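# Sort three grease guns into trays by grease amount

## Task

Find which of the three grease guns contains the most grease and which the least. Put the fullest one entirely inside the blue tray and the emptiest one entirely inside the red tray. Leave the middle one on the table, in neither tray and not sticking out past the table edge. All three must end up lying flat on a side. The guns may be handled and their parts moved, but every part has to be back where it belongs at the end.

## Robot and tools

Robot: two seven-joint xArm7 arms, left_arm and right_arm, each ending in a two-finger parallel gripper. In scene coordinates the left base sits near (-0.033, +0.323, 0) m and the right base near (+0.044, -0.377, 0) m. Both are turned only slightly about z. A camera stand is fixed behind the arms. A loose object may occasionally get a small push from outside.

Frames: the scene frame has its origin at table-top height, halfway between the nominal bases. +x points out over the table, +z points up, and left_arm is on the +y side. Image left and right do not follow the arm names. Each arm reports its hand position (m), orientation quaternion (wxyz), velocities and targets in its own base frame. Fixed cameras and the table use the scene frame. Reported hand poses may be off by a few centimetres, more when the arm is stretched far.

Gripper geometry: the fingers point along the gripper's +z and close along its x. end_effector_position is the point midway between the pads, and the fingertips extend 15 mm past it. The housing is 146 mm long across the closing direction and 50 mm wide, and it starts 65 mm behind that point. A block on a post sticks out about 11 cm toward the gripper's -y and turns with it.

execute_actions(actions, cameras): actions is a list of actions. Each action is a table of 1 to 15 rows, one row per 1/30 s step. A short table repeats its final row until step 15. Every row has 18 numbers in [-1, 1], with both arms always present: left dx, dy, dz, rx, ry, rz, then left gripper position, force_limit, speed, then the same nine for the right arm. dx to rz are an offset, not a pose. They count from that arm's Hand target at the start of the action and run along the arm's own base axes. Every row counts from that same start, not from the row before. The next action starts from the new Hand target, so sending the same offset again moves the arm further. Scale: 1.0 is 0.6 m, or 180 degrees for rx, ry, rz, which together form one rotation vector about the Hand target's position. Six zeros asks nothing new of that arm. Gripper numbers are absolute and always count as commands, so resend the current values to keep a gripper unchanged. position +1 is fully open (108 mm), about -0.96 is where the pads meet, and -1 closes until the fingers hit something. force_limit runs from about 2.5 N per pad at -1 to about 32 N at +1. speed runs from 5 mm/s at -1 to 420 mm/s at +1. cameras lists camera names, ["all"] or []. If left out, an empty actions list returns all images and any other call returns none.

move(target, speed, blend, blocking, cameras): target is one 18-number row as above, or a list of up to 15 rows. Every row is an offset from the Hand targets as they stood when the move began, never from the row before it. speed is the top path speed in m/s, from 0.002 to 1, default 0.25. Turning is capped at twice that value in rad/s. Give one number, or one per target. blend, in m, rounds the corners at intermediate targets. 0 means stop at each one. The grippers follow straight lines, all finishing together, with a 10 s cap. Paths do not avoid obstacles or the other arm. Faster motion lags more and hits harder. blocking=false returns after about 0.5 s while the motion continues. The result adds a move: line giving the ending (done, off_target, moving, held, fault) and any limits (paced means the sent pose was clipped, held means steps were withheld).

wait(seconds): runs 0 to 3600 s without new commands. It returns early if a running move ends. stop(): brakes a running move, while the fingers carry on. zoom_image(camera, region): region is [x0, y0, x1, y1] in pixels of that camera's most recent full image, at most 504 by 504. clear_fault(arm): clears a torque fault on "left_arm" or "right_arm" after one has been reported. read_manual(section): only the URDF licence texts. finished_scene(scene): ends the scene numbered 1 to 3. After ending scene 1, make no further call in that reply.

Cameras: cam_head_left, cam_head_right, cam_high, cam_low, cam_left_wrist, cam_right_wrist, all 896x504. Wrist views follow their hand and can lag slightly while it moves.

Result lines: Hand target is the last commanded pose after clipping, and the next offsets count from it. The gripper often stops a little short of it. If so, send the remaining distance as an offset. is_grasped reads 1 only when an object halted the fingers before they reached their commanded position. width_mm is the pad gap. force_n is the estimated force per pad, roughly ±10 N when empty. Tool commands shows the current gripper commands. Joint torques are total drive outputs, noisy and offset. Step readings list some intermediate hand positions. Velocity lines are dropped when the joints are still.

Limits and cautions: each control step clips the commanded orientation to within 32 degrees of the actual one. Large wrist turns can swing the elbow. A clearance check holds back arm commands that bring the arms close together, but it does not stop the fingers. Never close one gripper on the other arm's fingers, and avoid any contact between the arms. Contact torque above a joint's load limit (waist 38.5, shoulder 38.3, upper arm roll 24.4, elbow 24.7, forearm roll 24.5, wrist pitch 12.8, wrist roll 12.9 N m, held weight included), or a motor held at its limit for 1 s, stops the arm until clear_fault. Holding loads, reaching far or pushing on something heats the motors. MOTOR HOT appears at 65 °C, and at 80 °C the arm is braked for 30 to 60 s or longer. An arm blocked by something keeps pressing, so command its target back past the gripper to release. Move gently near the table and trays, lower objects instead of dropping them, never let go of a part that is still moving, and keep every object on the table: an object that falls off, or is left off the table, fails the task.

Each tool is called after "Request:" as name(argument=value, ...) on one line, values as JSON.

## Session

Request:
execute_actions(actions=[])

Scene clock: 0.00 s.
left_arm: end_effector_position=(+0.3398, +0.1311, +0.1506) width_mm=0.00 is_grasped=0 force_n=0.00 end_effector_quat_wxyz=(+0.446, -0.558, +0.656, -0.243) | right_arm: end_effector_position=(+0.5063, -0.0384, +0.1553) width_mm=0.01 is_grasped=0 force_n=0.00 end_effector_quat_wxyz=(+0.650, +0.354, +0.622, -0.256)
Joint positions: left_arm=[0.465 -0.514 -0.081 0.175 -2.673 0.418 0.776] | right_arm=[-0.055 0.415 0.459 0.753 -1.913 1.596 2.086]
Joint velocities: within noise
Joint torques (N m): no reading
Hand target: left_arm +0.3398, +0.1311, +0.1506; +0.446, -0.558, +0.656, -0.243 | right_arm +0.5063, -0.0384, +0.1553; +0.650, +0.354, +0.622, -0.256
Tool commands: left_gripper/position=-0.968 left_gripper/force_limit=+1.0 left_gripper/speed=+1.0 right_gripper/position=-0.964 right_gripper/force_limit=+1.0 right_gripper/speed=+1.0
camera_calibration:
cam_left_wrist: T_world_to_cam=[[0.03759, -0.94378, -0.32842, 0.15992], [-0.80674, 0.16528, -0.56731, 0.36461], [0.5897, 0.28627, -0.75518, -0.0063]] pos_world=[0.29185, 0.09247, 0.25461]
cam_right_wrist: T_world_to_cam=[[0.08538, 0.10704, -0.99058, 0.10698], [0.48878, 0.86186, 0.13526, -0.20766], [0.86822, -0.49573, 0.02126, -0.34512]] pos_world=[0.39201, -0.00356, 0.14139]

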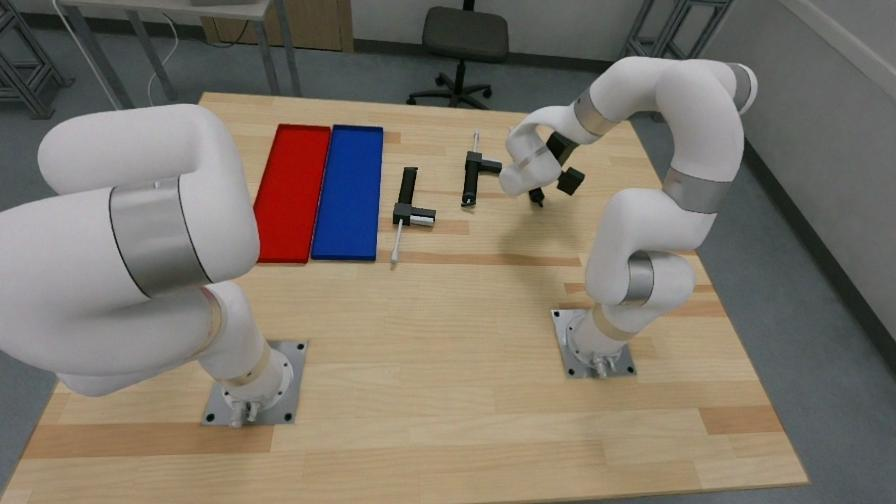

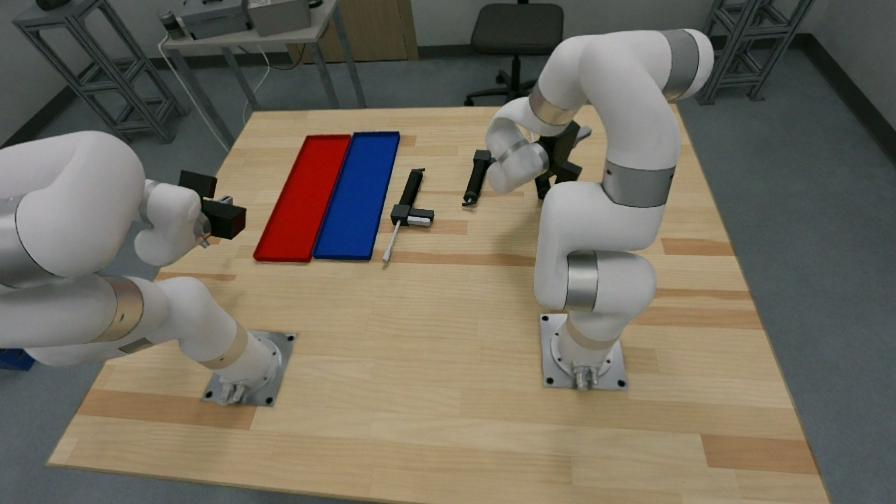

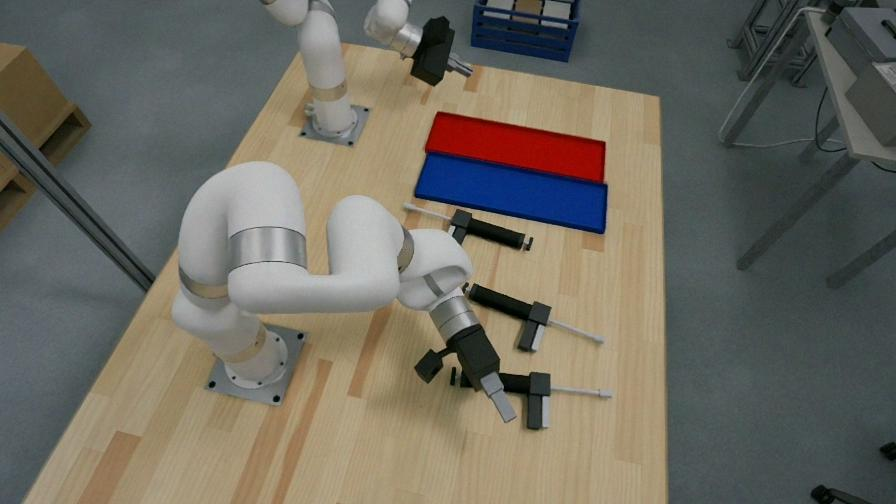

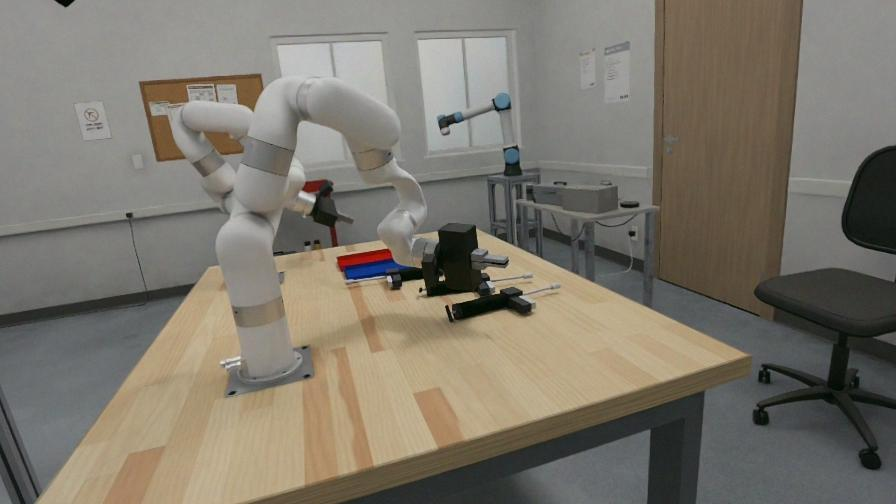

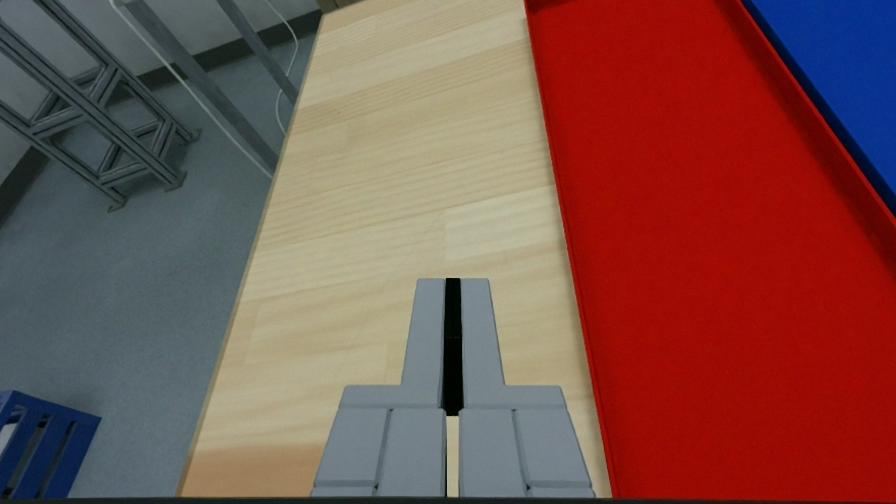

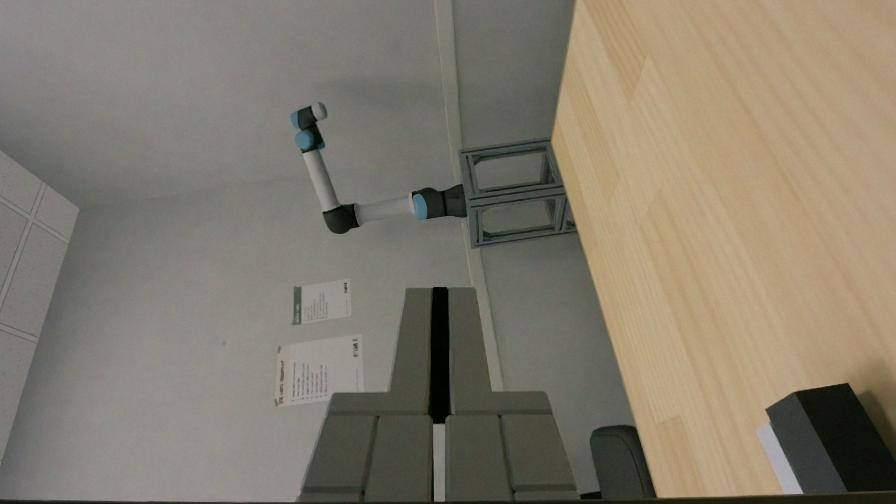

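Request:
move(target=[[0.4,-0.6935,0.1,-0.0764,0.330,0.0122,-0.05,-1,-0.3,-0.1655,0.132,0.17,-0.272,0.572,0.631,-0.05,-1,-0.3],[0.4,-0.6935,0.0157,-0.0764,0.330,0.0122,-0.05,-1,-0.3,-0.1655,0.132,0.008,-0.272,0.572,0.631,-0.05,-1,-0.3]], speed=0.5, blend=0.04, cameras=["all"])

Scene clock: 68.07 s.
left_arm: end_effector_position=(+0.5789, -0.2845, +0.1598) width_mm=50.25 is_grasped=0 force_n=0.00 end_effector_quat_wxyz=(+0.066, -0.654, +0.737, -0.160) | right_arm: end_effector_position=(+0.4070, +0.0408, +0.1601) width_mm=50.26 is_grasped=0 force_n=0.00 end_effector_quat_wxyz=(+0.000, +0.731, -0.683, +0.000)
Joint positions: left_arm=[-0.335 1.198 -0.817 2.707 -2.324 -1.292 0.249] | right_arm=[-0.043 0.367 0.185 1.379 -3.219 -1.019 0.888]
Joint torques (N m): left_arm=[6.22 -31.21 -6.75 9.65 3.1 -2.25 -1.23] | right_arm=[5.98 -12.13 -1 7.7 -3.05 -0.27 1.53]
Hand target: left_arm +0.5798, -0.2850, +0.1600; +0.001, -0.664, +0.748, -0.001 | right_arm +0.4070, +0.0408, +0.1601; +0.000, +0.731, -0.683, +0.000
Off the commanded pose: left_arm 0.001 m, 20 deg | right_arm 0.000 m, 0 deg.
elbow stopped short (left arm): the move would have taken joint 4 (elbow) straighter than the controller allows.
move: off_target (left_arm)
cam_left_wrist: T_world_to_cam=[[-0.1334, -0.98713, 0.08819, -0.21828], [-0.98791, 0.13954, 0.06755, 0.62748], [-0.07898, -0.07811, -0.99381, 0.3002]] pos_world=[0.61449, -0.27959, 0.2752]
cam_right_wrist: T_world_to_cam=[[0.07608, -0.99708, 0.00635, 0.00097], [-0.92725, -0.0684, 0.36814, 0.34898], [-0.36663, -0.0339, -0.92975, 0.41631]] pos_world=[0.47615, 0.03895, 0.25859]

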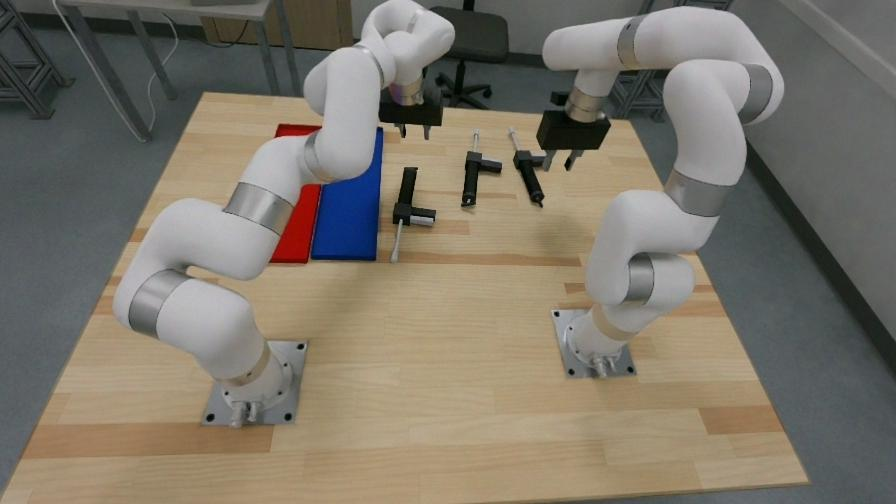

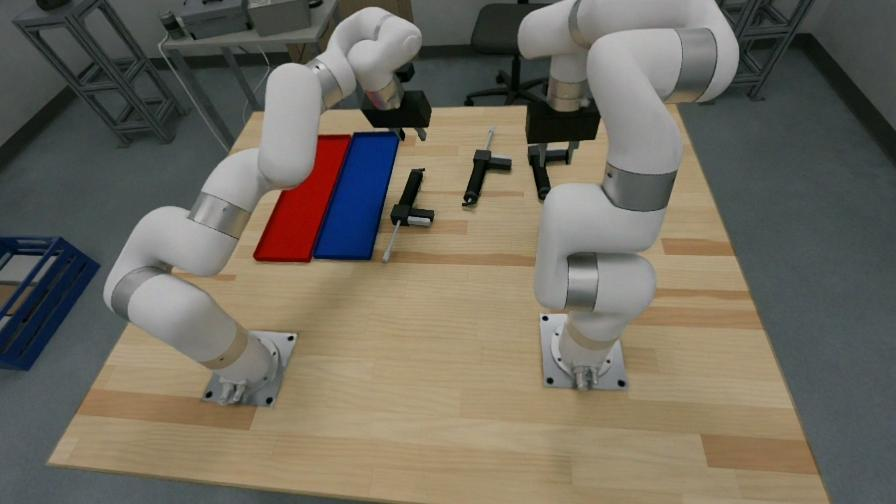

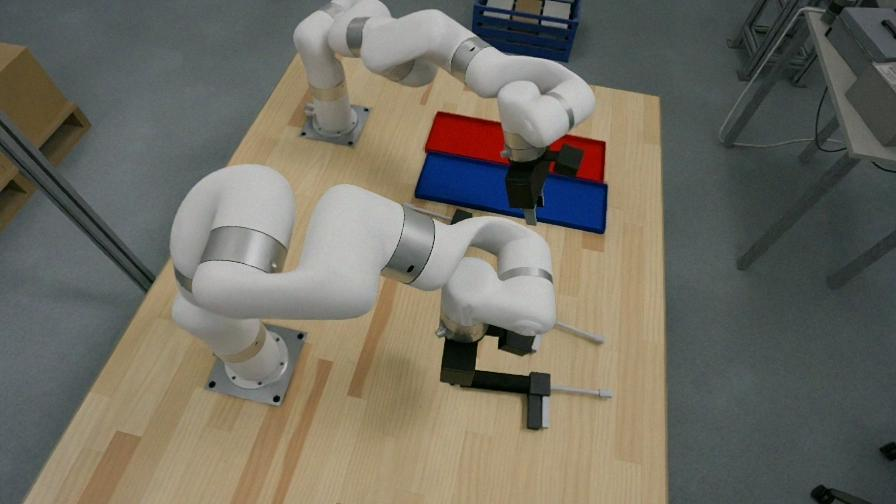

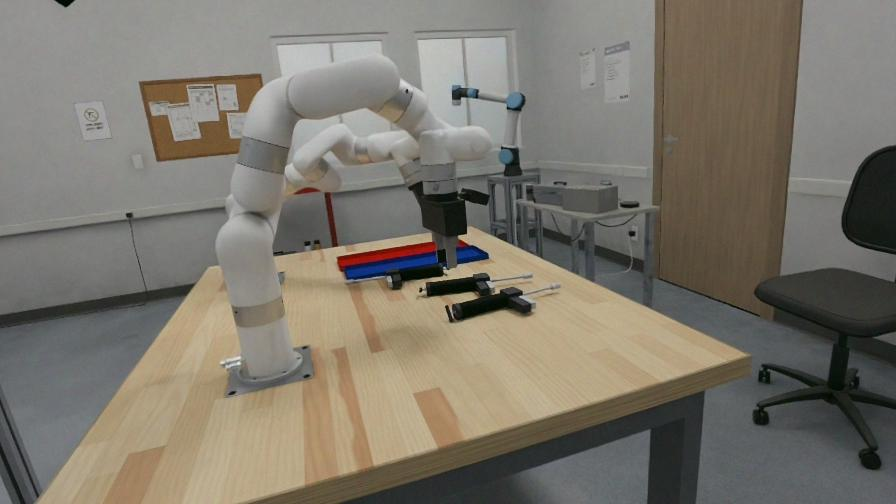

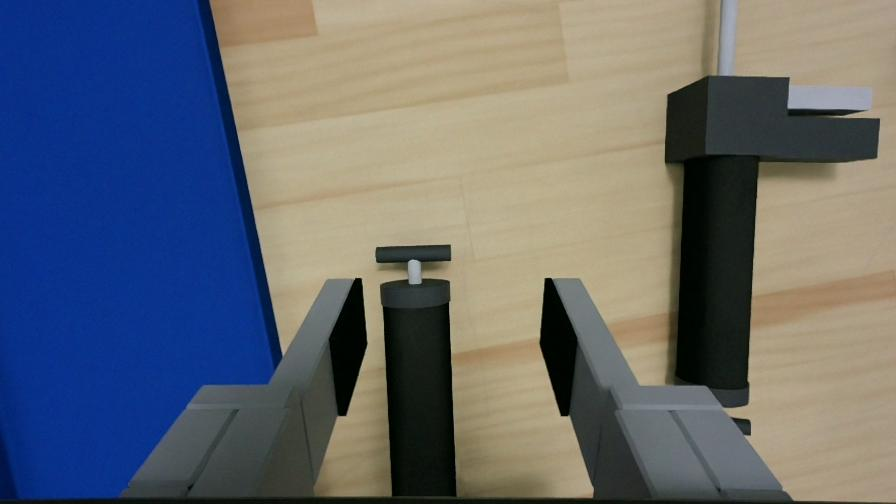

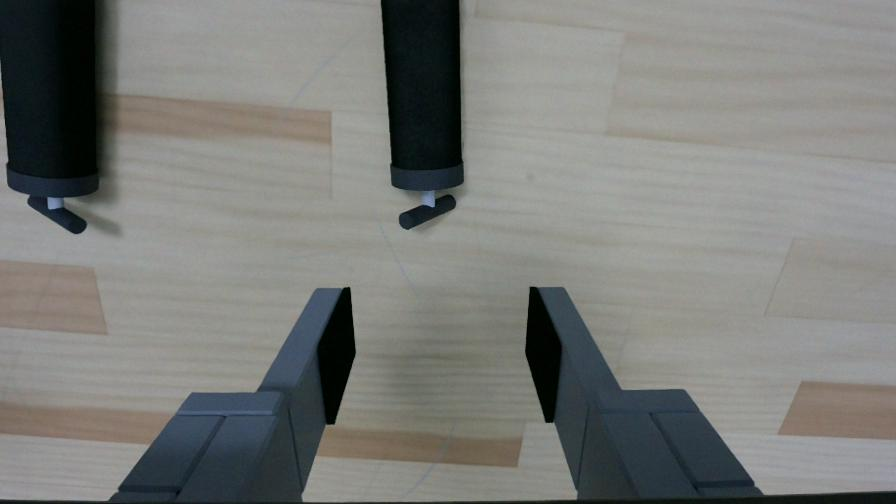

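Request:
move(target=[[-0.267,0.224,0.15,0,0,0,-0.05,-1,-0.3,-0.0117,0.0132,-0.13,0,0,0,-0.05,-1,-0.3],[-0.267,0.224,0.15,0,0,0,-0.05,-1,-0.3,-0.0117,0.0132,-0.2185,0,0,0,-1,0,-0.7]], speed=[0.3,0.08], blend=[0.02,0], cameras=["cam_right_wrist"])

Scene clock: 165.27 s.
left_arm: end_effector_position=(+0.4196, -0.1506, +0.2500) width_mm=50.25 is_grasped=0 force_n=0.00 end_effector_quat_wxyz=(+0.001, -0.664, +0.748, -0.001) | right_arm: end_effector_position=(+0.4000, +0.0487, +0.0290) width_mm=8.44 is_grasped=0 force_n=26.57 end_effector_quat_wxyz=(+0.000, +0.731, -0.683, +0.000)
Joint positions: left_arm=[0.218 0.561 -0.902 1.721 -2.701 -1.368 0.208] | right_arm=[0.007 0.558 0.158 1.253 -3.27 -0.705 0.957]
Joint torques (N m): left_arm=[6.13 -40.91 -10.05 7.02 -2.03 0.33 0.99] | right_arm=[4.24 -13.77 -0.33 13.31 -1.81 -0.17 1.11]
Hand target: left_arm +0.4196, -0.1506, +0.2500; +0.001, -0.664, +0.748, -0.001 | right_arm +0.4000, +0.0487, +0.0290; +0.000, +0.731, -0.683, +0.000
Off the commanded pose: left_arm 0.000 m, 0 deg | right_arm 0.000 m, 0 deg.
move: done
cam_right_wrist: T_world_to_cam=[[0.07608, -0.99708, 0.00635, 0.01021], [-0.92725, -0.0684, 0.36814, 0.3913], [-0.36663, -0.0339, -0.92975, 0.29212]] pos_world=[0.46915, 0.04685, 0.12749]

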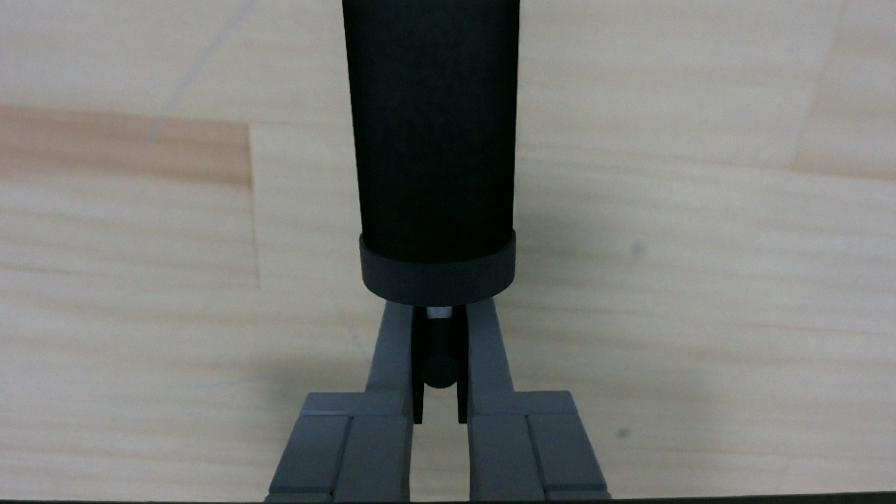

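Request:
move(target=[[0.202,-0.168,0.0032,-0.1261,-0.1511,0,-0.05,-1,-0.3,-0.075,-0.0051,0,0,0,0,-1,0,-0.7],[0.3617,-0.301,0.1517,-0.2485,-0.2978,0,-0.05,-1,-0.3,-0.1497,-0.0102,0,0,0,0,-1,0,-0.7],[0.5103,-0.182,0.335,-0.2478,-0.3594,0.0327,-0.05,-1,-0.3,-0.1497,-0.0102,0,0,0,0,-1,0,-0.7],[0.419,-0.349,0.5183,-0.3097,-0.3711,0,-0.05,-1,-0.3,-0.1497,-0.0102,0,0,0,0,-1,0,-0.7],[0.4273,-0.3565,0.4542,-0.2791,-0.3344,0,-0.05,-1,-0.3,-0.1497,-0.0102,0,0,0,0,-1,0,-0.7],[0.429,-0.357,0.3892,-0.2485,-0.2978,0,-0.05,-1,-0.3,-0.1497,-0.0102,0,0,0,0,-1,0,-0.7],[0.3607,-0.3003,0.15,-0.1261,-0.1511,0,-0.05,-1,-0.3,-0.1497,-0.0102,0,0,0,0,-1,0,-0.7],[0.194,-0.1618,0,0,0,0,-0.05,-1,-0.3,-0.1497,-0.0102,0,0,0,0,-1,0,-0.7]], speed=[0.3,0.3,0.2,0.2,0.25,0.25,0.35,0.35], blend=[0.02,0.01,0.005,0.005,0.005,0.005,0.02,0], cameras=["cam_left_wrist","cam_right_wrist","cam_low","cam_high"])

Scene clock: 273.93 s.
left_arm: end_effector_position=(+0.5351, -0.2472, +0.2496) width_mm=50.25 is_grasped=0 force_n=0.00 end_effector_quat_wxyz=(+0.049, -0.659, +0.742, -0.110) | right_arm: end_effector_position=(+0.3102, +0.0426, +0.0290) width_mm=8.44 is_grasped=1 force_n=26.58 end_effector_quat_wxyz=(+0.000, +0.731, -0.683, +0.000)
Joint positions: left_arm=[-0.263 1.107 -1.188 2.697 -2.046 -1.602 0.224] | right_arm=[-0.002 0.329 0.17 0.876 -3.245 -0.554 0.965]
Joint torques (N m): left_arm=[4.58 -29.17 -7.85 3.58 2.88 -2.42 -0.81] | right_arm=[-5.02 -26.41 2.86 5.07 3.14 -0.53 -0.79]
Hand target: left_arm +0.5360, -0.2477, +0.2500; +0.001, -0.664, +0.748, -0.001 | right_arm +0.3102, +0.0426, +0.0290; +0.000, +0.731, -0.683, +0.000
Off the commanded pose: left_arm 0.001 m, 14 deg | right_arm 0.000 m, 0 deg.
move: off_target (left_arm)
cam_left_wrist: T_world_to_cam=[[-0.12576, -0.99085, 0.04906, -0.19045], [-0.97705, 0.13228, 0.16697, 0.54056], [-0.17193, -0.02694, -0.98474, 0.44898]] pos_world=[0.58139, -0.24812, 0.36122]
cam_right_wrist: T_world_to_cam=[[0.07608, -0.99708, 0.00635, 0.01096], [-0.92725, -0.0684, 0.36814, 0.30761], [-0.36663, -0.0339, -0.92975, 0.25899]] pos_world=[0.37935, 0.04075, 0.12749]
Images, in order (width x height): cam_high 896x504, cam_low 896x504, cam_left_wrist 896x504, cam_right_wrist 896x504.

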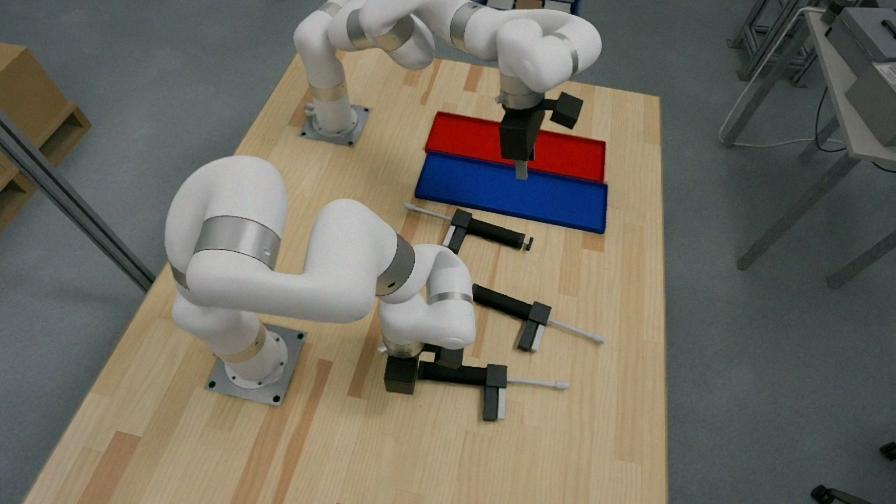

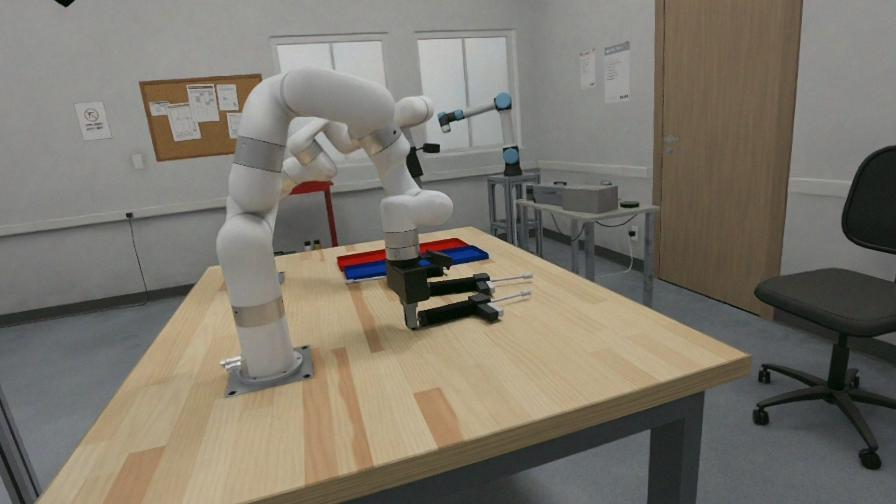

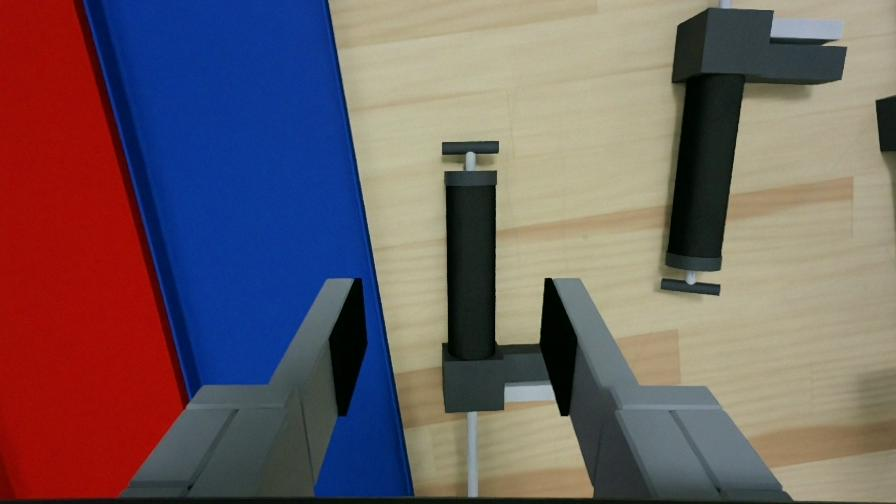

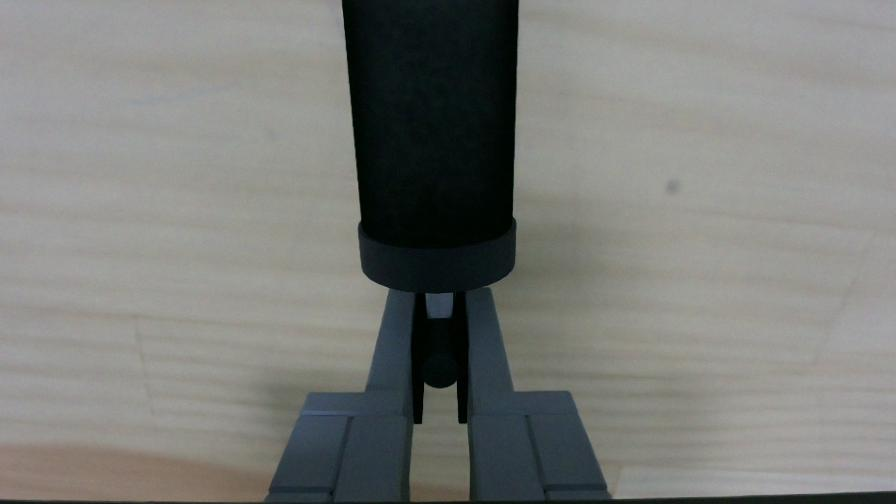

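Request:
move(target=[[-0.2267,0.2128,0.0833,0,0,0,-0.05,-1,-0.3,0.0083,0.0006,0,0,0,0,-1,0,-0.7],[-0.2267,0.2128,0.0833,0,0,0,-0.05,-1,-0.3,0.0083,0.0006,0,0,0,0,-0.05,-1,-0.3],[-0.2267,0.2128,0.0833,0,0,0,-0.05,-1,-0.3,0.0083,0.0006,0.15,0,0,0,-0.05,-1,-0.3],[-0.2267,0.2128,0.0833,0,0,0,-0.05,-1,-0.3,0.1413,0.339,0.2183,0,0,-0.092,-0.05,-1,-0.3]], speed=[0.3,0.1,0.25,0.35], blend=[0,0,0.03,0], cameras=["cam_right_wrist"])

Scene clock: 328.13 s.
left_arm: end_effector_position=(+0.4000, -0.1200, +0.3000) width_mm=50.25 is_grasped=0 force_n=0.00 end_effector_quat_wxyz=(+0.001, -0.664, +0.748, -0.001) | right_arm: end_effector_position=(+0.3950, +0.2459, +0.1600) width_mm=50.26 is_grasped=0 force_n=0.00 end_effector_quat_wxyz=(+0.000, -0.625, +0.781, +0.000)
Joint positions: left_arm=[0.45 0.526 -1.164 1.697 -2.659 -1.481 0.199] | right_arm=[0.394 0.567 0.253 1.672 -3.291 -1.124 1.68]
Joint torques (N m): left_arm=[6.12 -35.26 -10.54 6.71 -1.81 0.52 0.76] | right_arm=[3.79 -15.16 0.93 16.1 -2.14 -3.41 1.63]
Hand target: left_arm +0.4000, -0.1200, +0.3000; +0.001, -0.664, +0.748, -0.001 | right_arm +0.3950, +0.2460, +0.1600; +0.000, -0.625, +0.781, +0.000
Off the commanded pose: left_arm 0.000 m, 0 deg | right_arm 0.000 m, 0 deg.
move: done
cam_right_wrist: T_world_to_cam=[[-0.2113, -0.9774, 0.00644, 0.31505], [-0.90827, 0.19878, 0.36815, 0.2787], [-0.3611, 0.07194, -0.92975, 0.39055]] pos_world=[0.46073, 0.22443, 0.25849]

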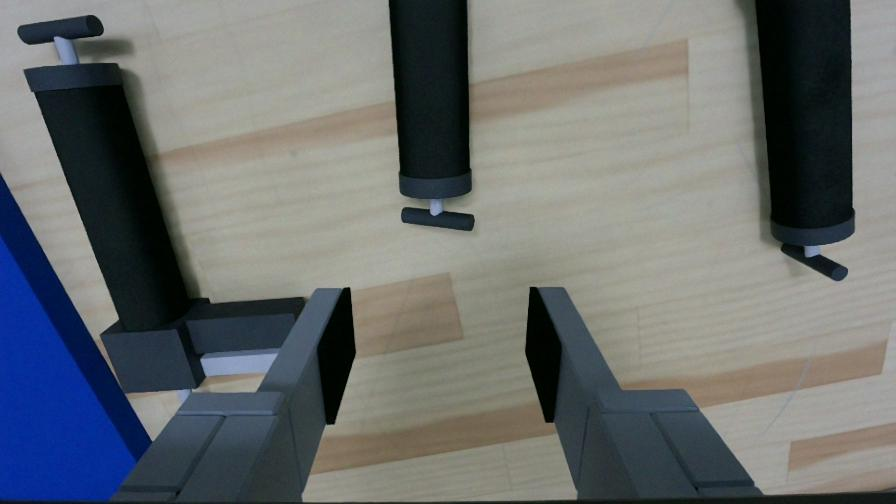

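Request:
move(target=[[0.1565,-0.1332,-0.0118,-0.0992,-0.1167,0,-0.05,-1,-0.3,-0.0158,0.0088,-0.12,0.0683,-0.0153,0,-0.05,-1,-0.3],[0.3045,-0.2588,0.078,-0.2024,-0.238,0,-0.05,-1,-0.3,-0.0158,0.0088,-0.2142,0.0683,-0.0153,0,-1,0,-0.7],[0.4523,-0.0975,0.1683,-0.1629,-0.3261,0.0796,-0.05,-1,-0.3,-0.089,0.0252,-0.2142,0.0683,-0.0153,0,-1,0,-0.7],[0.5262,-0.0412,0.3862,-0.2004,-0.4344,0.1177,-0.05,-1,-0.3,-0.1622,0.0416,-0.2142,0.0683,-0.0153,0,-1,0,-0.7],[0.4823,-0.1228,0.604,-0.3019,-0.5023,0.0872,-0.05,-1,-0.3,-0.1622,0.0416,-0.2142,0.0683,-0.0153,0,-1,0,-0.7],[0.3468,-0.2948,0.6943,-0.4086,-0.4805,0,-0.05,-1,-0.3,-0.1622,0.0416,-0.2142,0.0683,-0.0153,0,-1,0,-0.7],[0.4188,-0.3562,0.5025,-0.3055,-0.3592,0,-0.05,-1,-0.3,-0.1622,0.0416,-0.2142,0.0683,-0.0153,0,-1,0,-0.7],[0.4118,-0.3502,0.2887,-0.2024,-0.238,0,-0.05,-1,-0.3,-0.1622,0.0416,-0.2142,0.0683,-0.0153,0,-1,0,-0.7],[0.3278,-0.2788,0.1055,-0.0992,-0.1167,0,-0.05,-1,-0.3,-0.1622,0.0416,-0.2142,0.0683,-0.0153,0,-1,0,-0.7],[0.193,-0.164,0,0,0,0,-0.05,-1,-0.3,-0.1622,0.0416,-0.2142,0.0683,-0.0153,0,-1,0,-0.7]], speed=[0.3,0.15,0.25,0.25,0.3,0.3,0.3,0.35,0.4,0.4], blend=[0.02,0,0.01,0.01,0.01,0.005,0.005,0.01,0.02,0], cameras=["cam_left_wrist","cam_right_wrist","cam_low","cam_high"])

Scene clock: 402.50 s.
left_arm: end_effector_position=(+0.5158, -0.2184, +0.3000) width_mm=50.25 is_grasped=0 force_n=0.00 end_effector_quat_wxyz=(+0.001, -0.664, +0.748, -0.001) | right_arm: end_effector_position=(+0.2976, +0.2709, +0.0315) width_mm=8.42 is_grasped=1 force_n=26.80 end_effector_quat_wxyz=(+0.086, -0.621, +0.776, +0.069)
Joint positions: left_arm=[-0.566 0.29 0.201 1.675 -0.058 1.389 -2.601] | right_arm=[0.354 0.438 0.327 1.062 -3.128 -0.476 1.635]
Joint torques (N m): left_arm=[-6.51 -22.16 3.32 10.12 2.67 0.22 -1.16] | right_arm=[5.92 -29.17 -0.03 8.26 -1.83 -0.12 -0.52]
Hand target: left_arm +0.5158, -0.2184, +0.3000; +0.001, -0.664, +0.748, -0.001 | right_arm +0.2976, +0.2709, +0.0315; +0.086, -0.621, +0.776, +0.069
Off the commanded pose: left_arm 0.000 m, 0 deg | right_arm 0.000 m, 0 deg.
move: done
cam_left_wrist: T_world_to_cam=[[-0.12264, -0.9922, -0.02254, -0.14723], [-0.9168, 0.10456, 0.38543, 0.40676], [-0.38006, 0.06793, -0.92246, 0.60549]] pos_world=[0.58498, -0.22975, 0.39845]
cam_right_wrist: T_world_to_cam=[[-0.20635, -0.95525, -0.21192, 0.31916], [-0.9258, 0.12049, 0.35831, 0.25933], [-0.31674, 0.27013, -0.90923, 0.16659]] pos_world=[0.35871, 0.22863, 0.12618]
Images, in order (width x height): cam_high 896x504, cam_low 896x504, cam_left_wrist 896x504, cam_right_wrist 896x504.

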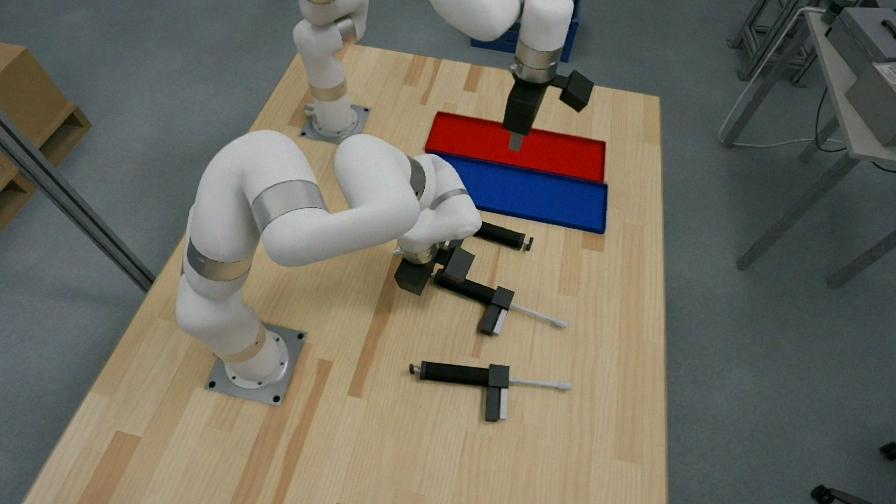

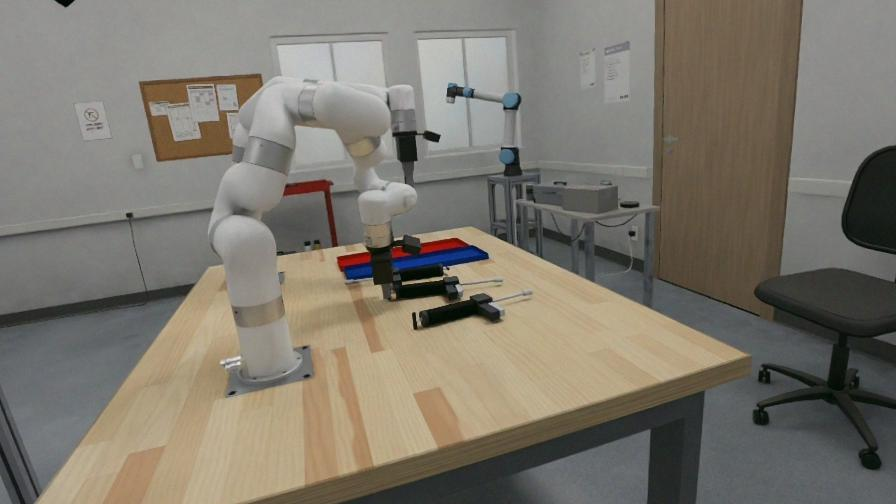

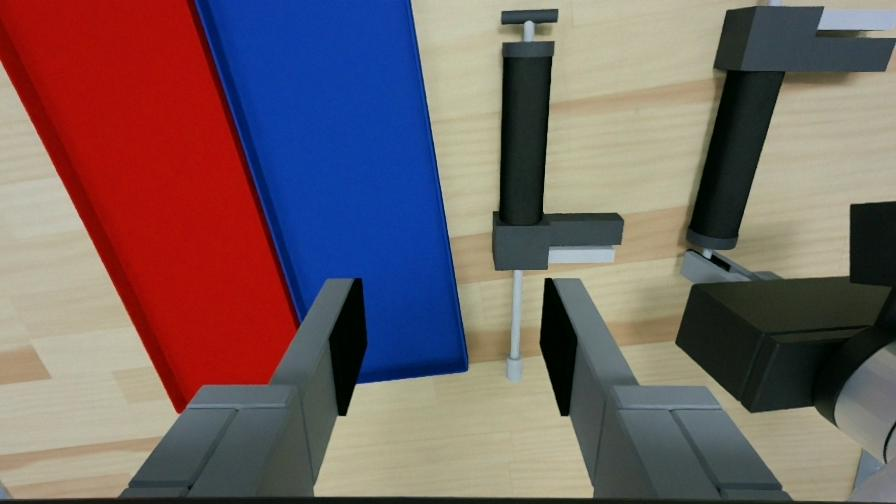

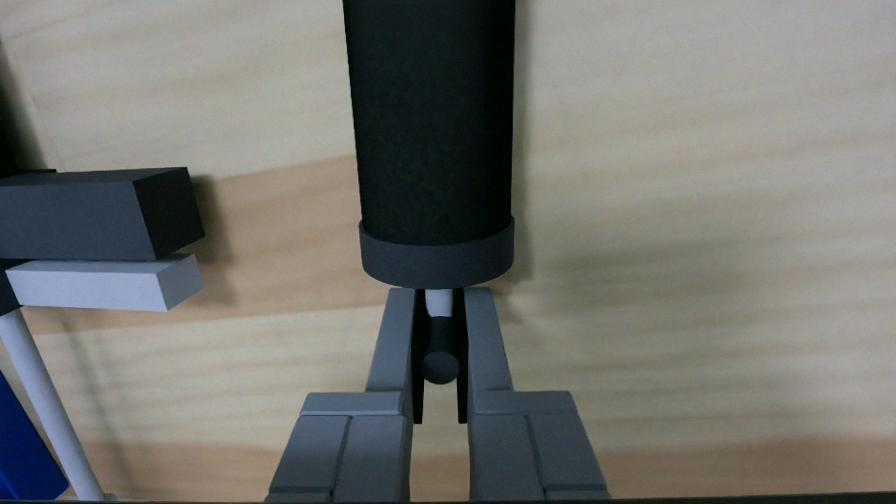

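Request:
move(target=[-0.026,-0.353,-0.267,0,0.045,-0.018,-0.05,-1,-0.3,0,0,0,0,0,0,-1,0,-0.7], speed=0.3, cameras=["cam_left_wrist","cam_high"])

Scene clock: 446.17 s.
left_arm: end_effector_position=(+0.5060, -0.3242, +0.2193) width_mm=50.25 is_grasped=0 force_n=0.00 end_effector_quat_wxyz=(-0.026, -0.653, +0.757, +0.022) | right_arm: end_effector_position=(+0.2976, +0.2709, +0.0315) width_mm=8.42 is_grasped=1 force_n=26.80 end_effector_quat_wxyz=(+0.086, -0.621, +0.776, +0.069)
Joint positions: left_arm=[-0.65 0.514 0.13 1.787 -0.102 1.336 -2.717] | right_arm=[0.354 0.438 0.327 1.062 -3.128 -0.476 1.635]
Joint torques (N m): left_arm=[0.17 -52.78 2.25 10.06 1.54 -1.15 0.56] | right_arm=[5.78 -29.17 0.05 9.87 -1.91 -0.3 -0.55]
Hand target: left_arm +0.5060, -0.3241, +0.2194; -0.026, -0.653, +0.757, +0.022 (not the last commanded pose) | right_arm +0.2976, +0.2709, +0.0315; +0.086, -0.621, +0.776, +0.069
Off the commanded pose: left_arm 0.133 m, 4 deg | right_arm 0.000 m, 0 deg.
move: held (left_arm; a check stopped the path); limits=held
pose unreachable (left arm): on one or more control steps of this call, first in action 0 (counted from 0), this arm could not follow its commanded pose, so it was not sent that pose on those steps. It may still have moved: this result reports where it is.
cause: moving toward the commanded pose would bring a part of the arm too close to another arm (this arm's gripper and a part of the right arm just beyond its joint 6 (wrist pitch), at the place that arm is still heading or pushing toward).
cam_left_wrist: T_world_to_cam=[[-0.1523, -0.98827, -0.01147, -0.24137], [-0.88409, 0.13104, 0.44857, 0.41808], [-0.4418, 0.07846, -0.89367, 0.56282]] pos_world=[0.58152, -0.33748, 0.31268]
Images, in order (width x height): cam_high 896x504, cam_left_wrist 896x504.

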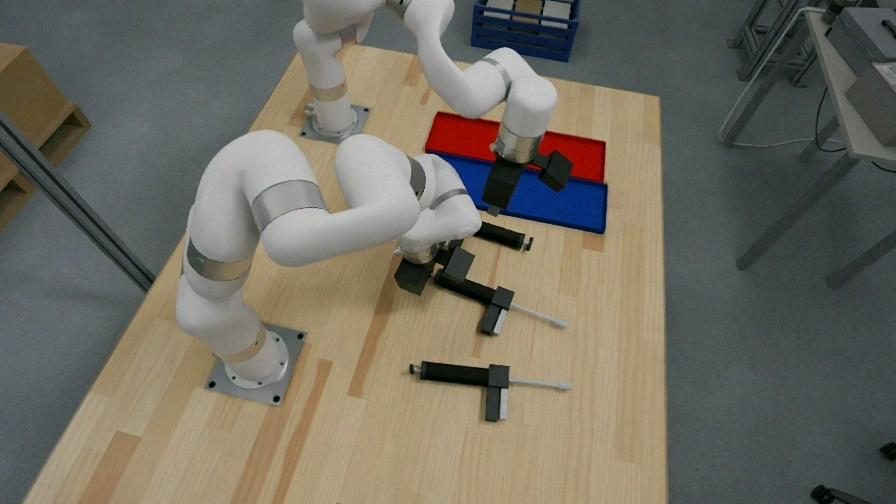

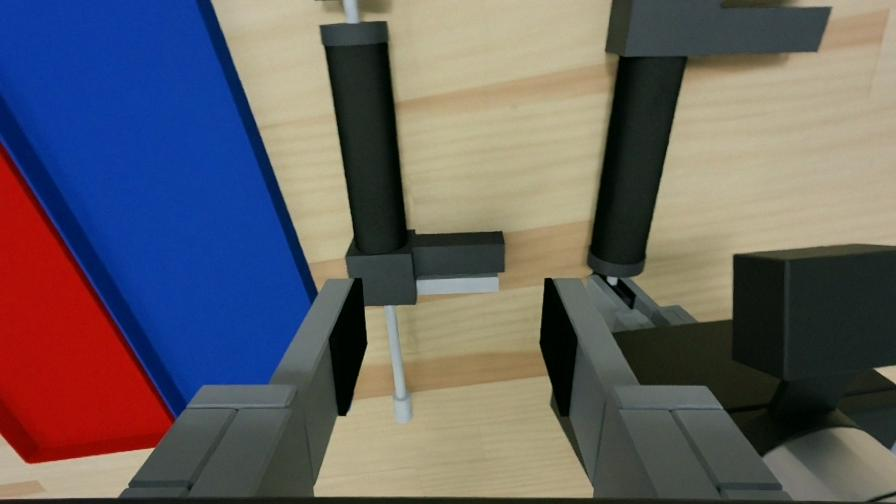

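Request:
move(target=[[0,0,0.05,0,0,0,-0.05,-1,-0.3,0.0065,-0.0015,0,0,0,0,-1,0,-0.7],[0,0,0.05,0,0,0,-0.05,-1,-0.3,0.0065,-0.0015,0,0,0,0,-0.05,-1,-0.3],[0.1617,0.07,-0.1,0.0005,-0.0216,0.0091,-0.05,-1,-0.3,0.0065,-0.0015,0.1667,0,0,0,-0.05,-1,-0.3],[0.1617,0.07,-0.199,0.0005,-0.0216,0.0091,-0.05,-1,-0.3,0.054,-0.4515,0.481,-0.07,0.0077,0.07,-0.05,-1,-0.3]], speed=[0.1,0.1,0.25,0.4], blend=[0,0,0.02,0], cameras=["cam_left_wrist","cam_right_wrist"])

Scene clock: 516.80 s.
left_arm: end_effector_position=(+0.6031, -0.2821, +0.1000) width_mm=50.25 is_grasped=0 force_n=0.00 end_effector_quat_wxyz=(+0.000, -0.664, +0.748, +0.000) | right_arm: end_effector_position=(+0.3300, +0.0000, +0.3201) width_mm=50.25 is_grasped=0 force_n=0.00 end_effector_quat_wxyz=(+0.000, +0.707, -0.707, +0.000)
Joint positions: left_arm=[-0.538 0.817 0.157 1.923 -0.127 1.115 -2.611] | right_arm=[-0.094 0.008 0.095 1.381 -3.143 -1.373 0.787]
Joint torques (N m): left_arm=[-4.61 -30.89 -0.16 9.87 -2.41 -3.1 1] | right_arm=[-2.59 -7.16 -1.12 16.42 2.85 -3.29 -1.45]
Hand target: left_arm +0.6031, -0.2821, +0.1000; +0.000, -0.664, +0.748, +0.000 | right_arm +0.3300, +0.0000, +0.3201; +0.000, +0.707, -0.707, +0.000
Off the commanded pose: left_arm 0.000 m, 0 deg | right_arm 0.000 m, 0 deg.
move: done
cam_left_wrist: T_world_to_cam=[[-0.12272, -0.99219, -0.02236, -0.20419], [-0.91594, 0.10456, 0.38745, 0.56982], [-0.38209, 0.06803, -0.92162, 0.45961]] pos_world=[0.67248, -0.29345, 0.19825]
cam_right_wrist: T_world_to_cam=[[0.00806, -0.99994, 0.00742, -0.0128], [-0.92977, -0.00476, 0.36811, 0.21682], [-0.36805, -0.00987, -0.92975, 0.53596]] pos_world=[0.39896, -0.00648, 0.41859]

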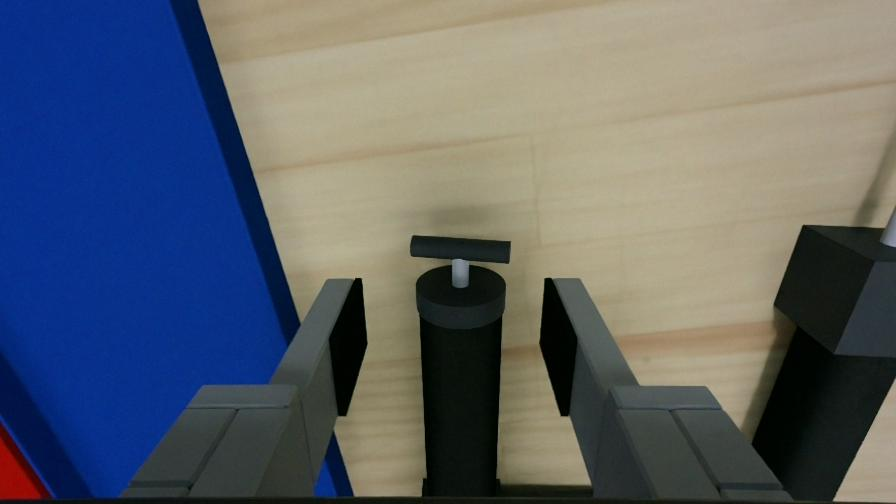

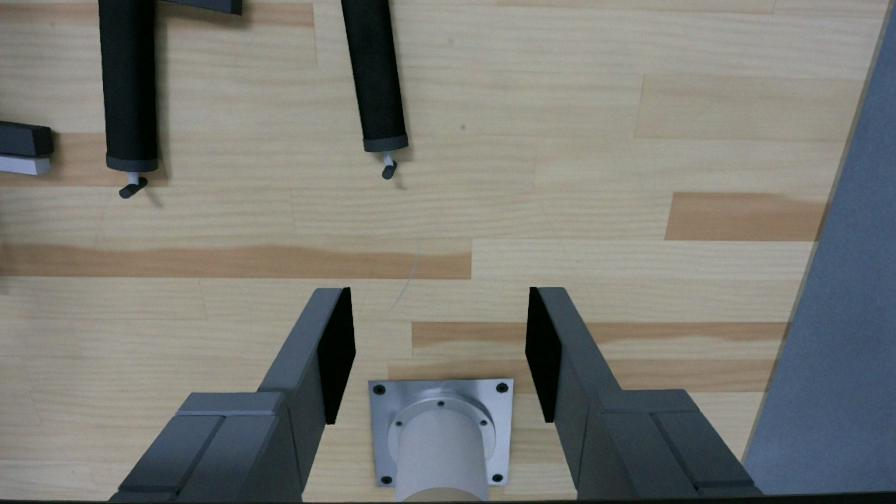

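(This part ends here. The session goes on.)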